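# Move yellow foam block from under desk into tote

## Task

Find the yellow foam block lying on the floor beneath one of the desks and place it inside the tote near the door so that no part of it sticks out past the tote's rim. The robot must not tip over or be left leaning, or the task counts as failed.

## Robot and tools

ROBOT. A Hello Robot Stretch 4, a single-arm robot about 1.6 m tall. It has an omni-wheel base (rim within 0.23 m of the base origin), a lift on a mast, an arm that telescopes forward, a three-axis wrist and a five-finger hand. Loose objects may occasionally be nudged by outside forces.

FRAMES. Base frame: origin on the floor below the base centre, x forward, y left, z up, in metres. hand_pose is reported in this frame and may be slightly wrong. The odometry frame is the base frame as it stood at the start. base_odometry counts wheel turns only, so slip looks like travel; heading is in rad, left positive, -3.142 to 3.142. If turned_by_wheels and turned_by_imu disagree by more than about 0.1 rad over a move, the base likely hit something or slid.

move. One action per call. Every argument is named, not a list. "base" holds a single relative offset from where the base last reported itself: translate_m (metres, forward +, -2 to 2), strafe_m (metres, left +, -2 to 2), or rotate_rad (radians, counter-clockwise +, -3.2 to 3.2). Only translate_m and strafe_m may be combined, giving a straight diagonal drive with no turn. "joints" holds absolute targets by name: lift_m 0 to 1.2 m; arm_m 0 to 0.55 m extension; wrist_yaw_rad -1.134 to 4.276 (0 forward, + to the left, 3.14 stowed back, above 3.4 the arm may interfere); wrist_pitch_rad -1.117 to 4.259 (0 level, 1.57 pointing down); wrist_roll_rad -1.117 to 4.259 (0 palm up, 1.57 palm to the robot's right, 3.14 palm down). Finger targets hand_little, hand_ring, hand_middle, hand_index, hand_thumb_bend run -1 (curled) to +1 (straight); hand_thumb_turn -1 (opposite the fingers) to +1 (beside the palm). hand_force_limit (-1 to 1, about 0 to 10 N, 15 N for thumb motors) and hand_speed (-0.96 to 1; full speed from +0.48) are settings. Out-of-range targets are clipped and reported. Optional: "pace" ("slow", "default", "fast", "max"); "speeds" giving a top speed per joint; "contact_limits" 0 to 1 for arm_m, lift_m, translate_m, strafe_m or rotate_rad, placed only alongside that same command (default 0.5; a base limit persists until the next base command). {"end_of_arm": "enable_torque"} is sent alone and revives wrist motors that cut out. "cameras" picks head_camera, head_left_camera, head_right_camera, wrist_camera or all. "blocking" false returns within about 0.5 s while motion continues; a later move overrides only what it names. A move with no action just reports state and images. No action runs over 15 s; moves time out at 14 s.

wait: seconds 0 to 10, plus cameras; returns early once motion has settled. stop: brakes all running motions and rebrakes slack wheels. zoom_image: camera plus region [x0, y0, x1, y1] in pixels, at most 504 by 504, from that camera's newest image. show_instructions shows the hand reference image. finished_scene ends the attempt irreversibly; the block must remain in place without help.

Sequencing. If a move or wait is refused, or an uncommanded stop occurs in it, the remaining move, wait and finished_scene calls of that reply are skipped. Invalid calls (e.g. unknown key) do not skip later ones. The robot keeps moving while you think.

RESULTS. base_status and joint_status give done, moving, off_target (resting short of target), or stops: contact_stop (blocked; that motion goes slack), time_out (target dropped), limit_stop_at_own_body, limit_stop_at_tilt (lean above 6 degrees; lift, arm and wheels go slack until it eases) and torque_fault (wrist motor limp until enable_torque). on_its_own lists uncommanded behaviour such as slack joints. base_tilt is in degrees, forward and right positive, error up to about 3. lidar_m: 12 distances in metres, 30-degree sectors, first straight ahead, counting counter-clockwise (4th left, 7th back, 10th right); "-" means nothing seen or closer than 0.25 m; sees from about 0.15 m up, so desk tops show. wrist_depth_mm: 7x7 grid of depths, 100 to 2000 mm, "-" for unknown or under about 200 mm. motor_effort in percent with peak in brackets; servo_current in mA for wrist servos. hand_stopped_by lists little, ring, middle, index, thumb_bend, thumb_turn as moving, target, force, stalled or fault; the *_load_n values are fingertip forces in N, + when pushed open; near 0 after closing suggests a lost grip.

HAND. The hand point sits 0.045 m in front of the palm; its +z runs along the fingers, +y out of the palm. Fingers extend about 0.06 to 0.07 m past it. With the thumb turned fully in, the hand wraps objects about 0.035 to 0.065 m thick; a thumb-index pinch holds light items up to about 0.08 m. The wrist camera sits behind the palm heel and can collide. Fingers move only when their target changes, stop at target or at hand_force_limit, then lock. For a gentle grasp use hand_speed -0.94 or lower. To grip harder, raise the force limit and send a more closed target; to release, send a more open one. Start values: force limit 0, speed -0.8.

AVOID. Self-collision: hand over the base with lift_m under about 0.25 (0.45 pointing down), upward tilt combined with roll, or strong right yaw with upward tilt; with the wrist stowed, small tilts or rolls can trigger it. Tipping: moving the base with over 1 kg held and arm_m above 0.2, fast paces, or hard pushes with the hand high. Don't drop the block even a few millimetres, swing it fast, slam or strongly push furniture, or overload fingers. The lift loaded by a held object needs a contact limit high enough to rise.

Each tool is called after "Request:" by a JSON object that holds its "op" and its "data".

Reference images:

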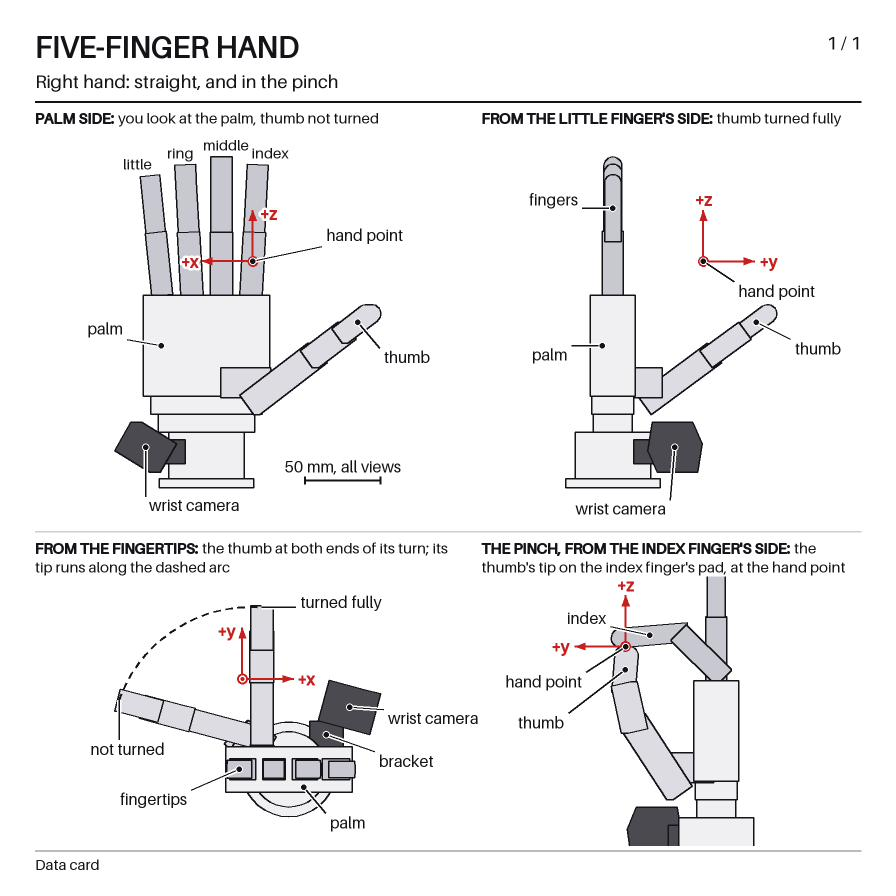

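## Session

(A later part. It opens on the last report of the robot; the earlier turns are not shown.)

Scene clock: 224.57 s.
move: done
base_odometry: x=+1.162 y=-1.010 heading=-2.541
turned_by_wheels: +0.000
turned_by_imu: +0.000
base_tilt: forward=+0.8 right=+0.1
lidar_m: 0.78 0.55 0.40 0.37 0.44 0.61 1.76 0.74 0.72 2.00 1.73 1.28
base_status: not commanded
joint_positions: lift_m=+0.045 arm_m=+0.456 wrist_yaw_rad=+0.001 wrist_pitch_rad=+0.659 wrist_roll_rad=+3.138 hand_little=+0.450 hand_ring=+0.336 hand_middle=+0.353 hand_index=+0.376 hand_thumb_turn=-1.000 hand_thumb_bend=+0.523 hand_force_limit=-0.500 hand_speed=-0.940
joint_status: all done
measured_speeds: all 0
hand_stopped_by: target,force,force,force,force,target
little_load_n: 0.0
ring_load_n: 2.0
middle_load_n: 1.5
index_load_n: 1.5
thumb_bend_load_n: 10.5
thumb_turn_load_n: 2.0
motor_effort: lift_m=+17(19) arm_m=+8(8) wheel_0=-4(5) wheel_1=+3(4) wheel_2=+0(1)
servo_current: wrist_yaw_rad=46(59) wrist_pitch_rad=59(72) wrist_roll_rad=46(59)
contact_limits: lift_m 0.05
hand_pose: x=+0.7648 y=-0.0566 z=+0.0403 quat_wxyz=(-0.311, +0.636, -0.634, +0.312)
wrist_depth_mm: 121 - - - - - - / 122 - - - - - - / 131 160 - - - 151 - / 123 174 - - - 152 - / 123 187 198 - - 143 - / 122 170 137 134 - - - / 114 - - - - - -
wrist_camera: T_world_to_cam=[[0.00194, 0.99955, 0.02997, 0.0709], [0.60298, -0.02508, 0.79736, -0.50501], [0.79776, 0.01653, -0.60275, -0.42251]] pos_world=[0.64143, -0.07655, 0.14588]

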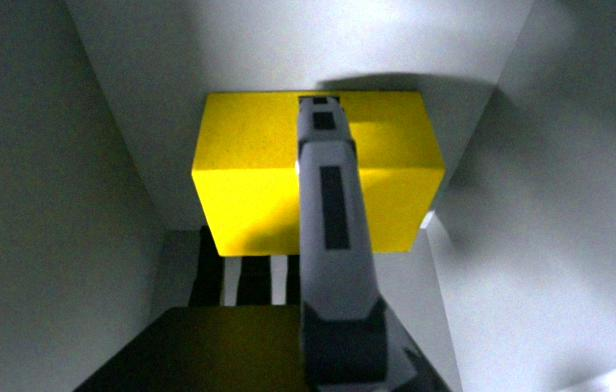

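Request:
{"op": "move", "data": {"joints": {"lift_m": 0.0442}, "speeds": {"lift_m": 0.03}, "contact_limits": {"lift_m": 0.05}}}

Request:
{"op": "move", "data": {"joints": {"hand_thumb_bend": 0.62, "hand_speed": -0.94}, "cameras": ["wrist_camera"]}}

Scene clock: 226.43 s.
move: done
base_odometry: x=+1.162 y=-1.010 heading=-2.541
turned_by_wheels: +0.000
turned_by_imu: +0.000
base_tilt: forward=+0.8 right=+0.0
lidar_m: 0.73 0.57 0.40 0.39 0.42 0.62 1.77 0.75 0.73 2.01 1.70 1.26
base_status: not commanded
joint_positions: lift_m=+0.045 arm_m=+0.456 wrist_yaw_rad=+0.001 wrist_pitch_rad=+0.659 wrist_roll_rad=+3.138 hand_little=+0.450 hand_ring=+0.336 hand_middle=+0.353 hand_index=+0.376 hand_thumb_turn=-1.000 hand_thumb_bend=+0.523 hand_force_limit=-0.500 hand_speed=-0.940
joint_status: all done
measured_speeds: all 0
hand_stopped_by: target,force,force,force,force,target
little_load_n: 0.0
ring_load_n: 2.0
middle_load_n: 1.5
index_load_n: 1.5
thumb_bend_load_n: 10.0
thumb_turn_load_n: 2.0
motor_effort: lift_m=+16(26) arm_m=+8(8) wheel_0=-4(5) wheel_1=+4(4) wheel_2=+0(0)
servo_current: wrist_yaw_rad=59(59) wrist_pitch_rad=59(65) wrist_roll_rad=59(65)
contact_limits: lift_m 0.05
hand_pose: x=+0.7648 y=-0.0566 z=+0.0395 quat_wxyz=(-0.311, +0.636, -0.634, +0.312)
wrist_depth_mm: 121 - - - - - - / 122 - - - - - - / 131 160 - - - 151 - / 123 173 - - - 152 - / 123 187 198 - - 143 - / 122 169 136 134 - 150 - / 113 - - - - - -
pictures: none

Scene clock: 228.07 s.
move: done
base_odometry: x=+1.162 y=-1.010 heading=-2.541
turned_by_wheels: +0.000
turned_by_imu: +0.000
base_tilt: forward=+0.8 right=+0.0
lidar_m: 0.73 0.57 0.41 0.39 0.42 0.61 1.74 0.73 0.72 2.00 1.71 1.28
base_status: not commanded
joint_positions: lift_m=+0.045 arm_m=+0.456 wrist_yaw_rad=+0.001 wrist_pitch_rad=+0.659 wrist_roll_rad=+3.138 hand_little=+0.450 hand_ring=+0.336 hand_middle=+0.353 hand_index=+0.376 hand_thumb_turn=-1.000 hand_thumb_bend=+0.620 hand_force_limit=-0.500 hand_speed=-0.940
joint_status: all done
measured_speeds: all 0
hand_stopped_by: target,force,force,force,target,target
little_load_n: 0.0
ring_load_n: 0.0
middle_load_n: 0.0
index_load_n: 0.0
thumb_bend_load_n: 0.0
thumb_turn_load_n: 0.0
motor_effort: lift_m=+16(16) arm_m=+8(8) wheel_0=-4(5) wheel_1=+3(4) wheel_2=+0(0)
servo_current: wrist_yaw_rad=46(59) wrist_pitch_rad=65(78) wrist_roll_rad=59(65)
contact_limits: lift_m 0.05
hand_pose: x=+0.7648 y=-0.0566 z=+0.0395 quat_wxyz=(-0.311, +0.636, -0.634, +0.312)
wrist_depth_mm: 121 - - - - - - / 123 - - - - - - / 131 161 - - - 151 - / 124 175 - - - 151 - / 123 188 197 - - 143 - / 122 170 136 134 - - - / 113 - - - - - -
wrist_camera: T_world_to_cam=[[0.00193, 0.99955, 0.02997, 0.07093], [0.60275, -0.02508, 0.79753, -0.50433], [0.79792, 0.01653, -0.60253, -0.42307]] pos_world=[0.64143, -0.07655, 0.14518]

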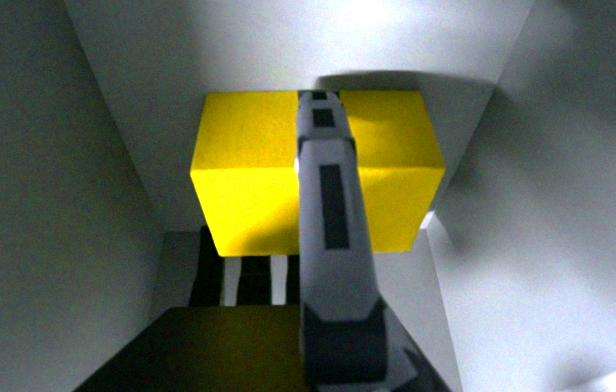

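Request:
{"op": "move", "data": {"joints": {"hand_thumb_bend": 1.0, "hand_index": 0.52, "hand_middle": 0.52, "hand_ring": 0.52, "hand_little": 0.54, "hand_speed": -0.8}}}

Request:
{"op": "move", "data": {"joints": {"lift_m": 0.25}, "speeds": {"lift_m": 0.1}, "cameras": ["wrist_camera", "head_camera"]}}

Scene clock: 231.77 s.
move: done
base_odometry: x=+1.162 y=-1.010 heading=-2.541
turned_by_wheels: +0.000
turned_by_imu: -0.001
base_tilt: forward=+0.8 right=+0.0
lidar_m: 0.72 0.58 0.41 0.39 0.44 0.63 1.75 0.75 0.72 2.00 1.73 1.29
base_status: not commanded
joint_positions: lift_m=+0.045 arm_m=+0.456 wrist_yaw_rad=+0.001 wrist_pitch_rad=+0.659 wrist_roll_rad=+3.138 hand_little=+0.540 hand_ring=+0.520 hand_middle=+0.520 hand_index=+0.520 hand_thumb_turn=-1.000 hand_thumb_bend=+1.000 hand_force_limit=-0.500 hand_speed=-0.800
joint_status: all done
measured_speeds: all 0
hand_stopped_by: target,target,target,target,target,target
little_load_n: 0.0
ring_load_n: 0.0
middle_load_n: 0.0
index_load_n: 0.0
thumb_bend_load_n: 0.0
thumb_turn_load_n: 0.0
motor_effort: lift_m=+16(16) arm_m=+8(8) wheel_0=-5(5) wheel_1=+4(4) wheel_2=+0(1)
servo_current: wrist_yaw_rad=39(59) wrist_pitch_rad=65(72) wrist_roll_rad=59(59)
contact_limits: lift_m 0.05
hand_pose: x=+0.7648 y=-0.0566 z=+0.0395 quat_wxyz=(-0.311, +0.636, -0.634, +0.312)
wrist_depth_mm: 121 - - - - - - / 123 - - - - - - / 131 161 - - - 151 - / 123 174 - - - 151 - / 123 187 197 - - 143 - / 122 170 136 134 - - - / 113 - - - - - -
pictures: none

Scene clock: 234.43 s.
move: done
base_odometry: x=+1.162 y=-1.010 heading=-2.541
turned_by_wheels: +0.000
turned_by_imu: -0.001
base_tilt: forward=+0.8 right=+0.0
lidar_m: 0.57 0.58 0.42 0.38 0.45 0.62 1.77 0.73 0.71 1.99 1.72 0.68
base_status: not commanded
joint_positions: lift_m=+0.250 arm_m=+0.456 wrist_yaw_rad=+0.001 wrist_pitch_rad=+0.659 wrist_roll_rad=+3.138 hand_little=+0.540 hand_ring=+0.520 hand_middle=+0.520 hand_index=+0.520 hand_thumb_turn=-1.000 hand_thumb_bend=+1.000 hand_force_limit=-0.500 hand_speed=-0.800
joint_status: all done
measured_speeds: all 0
hand_stopped_by: target,target,target,target,target,target
little_load_n: 0.0
ring_load_n: 0.0
middle_load_n: 0.0
index_load_n: 0.0
thumb_bend_load_n: 0.0
thumb_turn_load_n: 0.0
motor_effort: lift_m=+25(32) arm_m=+8(8) wheel_0=-5(5) wheel_1=+4(4) wheel_2=+0(1)
servo_current: wrist_yaw_rad=46(59) wrist_pitch_rad=59(72) wrist_roll_rad=46(59)
hand_pose: x=+0.7649 y=-0.0566 z=+0.2446 quat_wxyz=(-0.311, +0.636, -0.634, +0.312)
wrist_depth_mm: 345 332 - - - 355 366 / 389 384 325 327 272 410 410 / 452 459 477 480 - 477 484 / 539 544 549 554 - 574 580 / 640 640 195 - - 654 661 / - - 136 122 - - - / - - - - - - -
pictures: head_camera, wrist_camera
wrist_camera: T_world_to_cam=[[0.00193, 0.99955, 0.02997, 0.06478], [0.60275, -0.02508, 0.79753, -0.66783], [0.79792, 0.01653, -0.60253, -0.29956]] pos_world=[0.64143, -0.07655, 0.35018]

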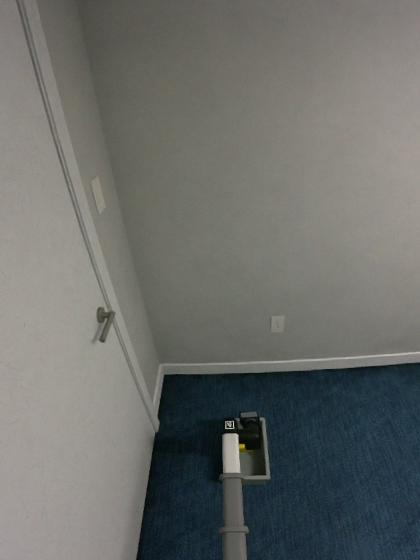

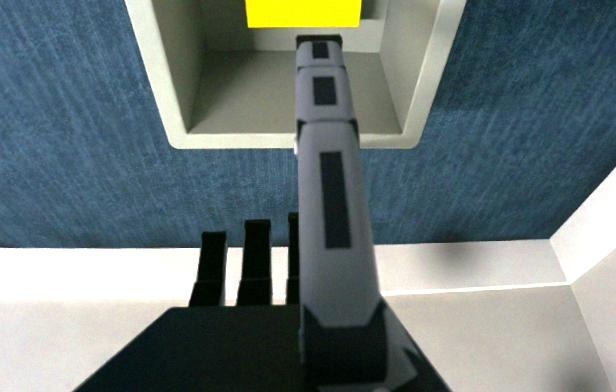

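Request:
{"op": "move", "data": {"joints": {"arm_m": 0.1}, "cameras": ["head_camera"]}}

Request:
{"op": "zoom_image", "data": {"camera": "head_camera", "region": [180, 400, 300, 500]}}

Scene clock: 238.63 s.
move: done
base_odometry: x=+1.162 y=-1.010 heading=-2.541
turned_by_wheels: +0.000
turned_by_imu: -0.001
base_tilt: forward=+0.8 right=+0.0
lidar_m: 0.55 0.56 0.41 0.38 0.43 0.64 1.74 0.73 0.71 2.01 1.72 0.66
base_status: not commanded
joint_positions: lift_m=+0.250 arm_m=+0.100 wrist_yaw_rad=+0.001 wrist_pitch_rad=+0.659 wrist_roll_rad=+3.138 hand_little=+0.540 hand_ring=+0.520 hand_middle=+0.520 hand_index=+0.520 hand_thumb_turn=-1.000 hand_thumb_bend=+1.000 hand_force_limit=-0.500 hand_speed=-0.800
joint_status: all done
measured_speeds: all 0
hand_stopped_by: target,target,target,target,target,target
little_load_n: 0.0
ring_load_n: 0.0
middle_load_n: 0.0
index_load_n: 0.0
thumb_bend_load_n: 0.0
thumb_turn_load_n: 0.0
motor_effort: lift_m=+25(25) arm_m=-8(10) wheel_0=-4(5) wheel_1=+4(4) wheel_2=+0(1)
servo_current: wrist_yaw_rad=39(59) wrist_pitch_rad=59(78) wrist_roll_rad=52(59)
hand_pose: x=+0.4093 y=-0.0566 z=+0.2446 quat_wxyz=(-0.311, +0.636, -0.634, +0.312)
wrist_depth_mm: 347 347 359 353 357 357 368 / 389 397 404 384 410 410 413 / 455 459 469 - - 480 480 / 544 549 535 - - 574 585 / 676 683 197 - - 715 654 / 820 842 137 122 - - - / - - - - - - -

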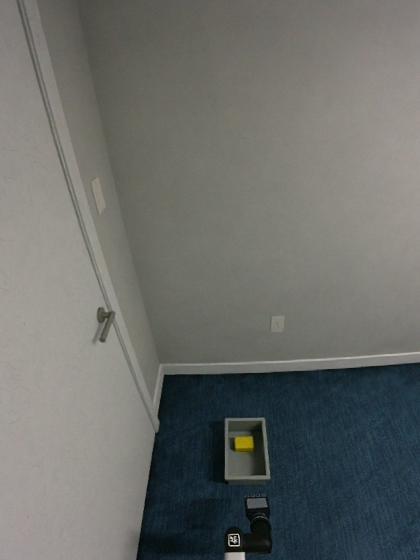

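Scaled by 4.200 from the camera's image (finer frame: 1200x1600).

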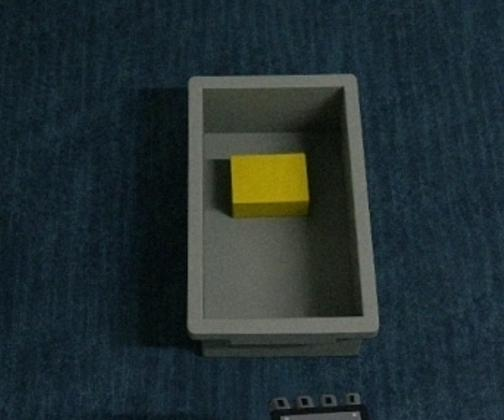

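Request:
{"op": "finished_scene", "data": {}}

The scene is finished: the task was done.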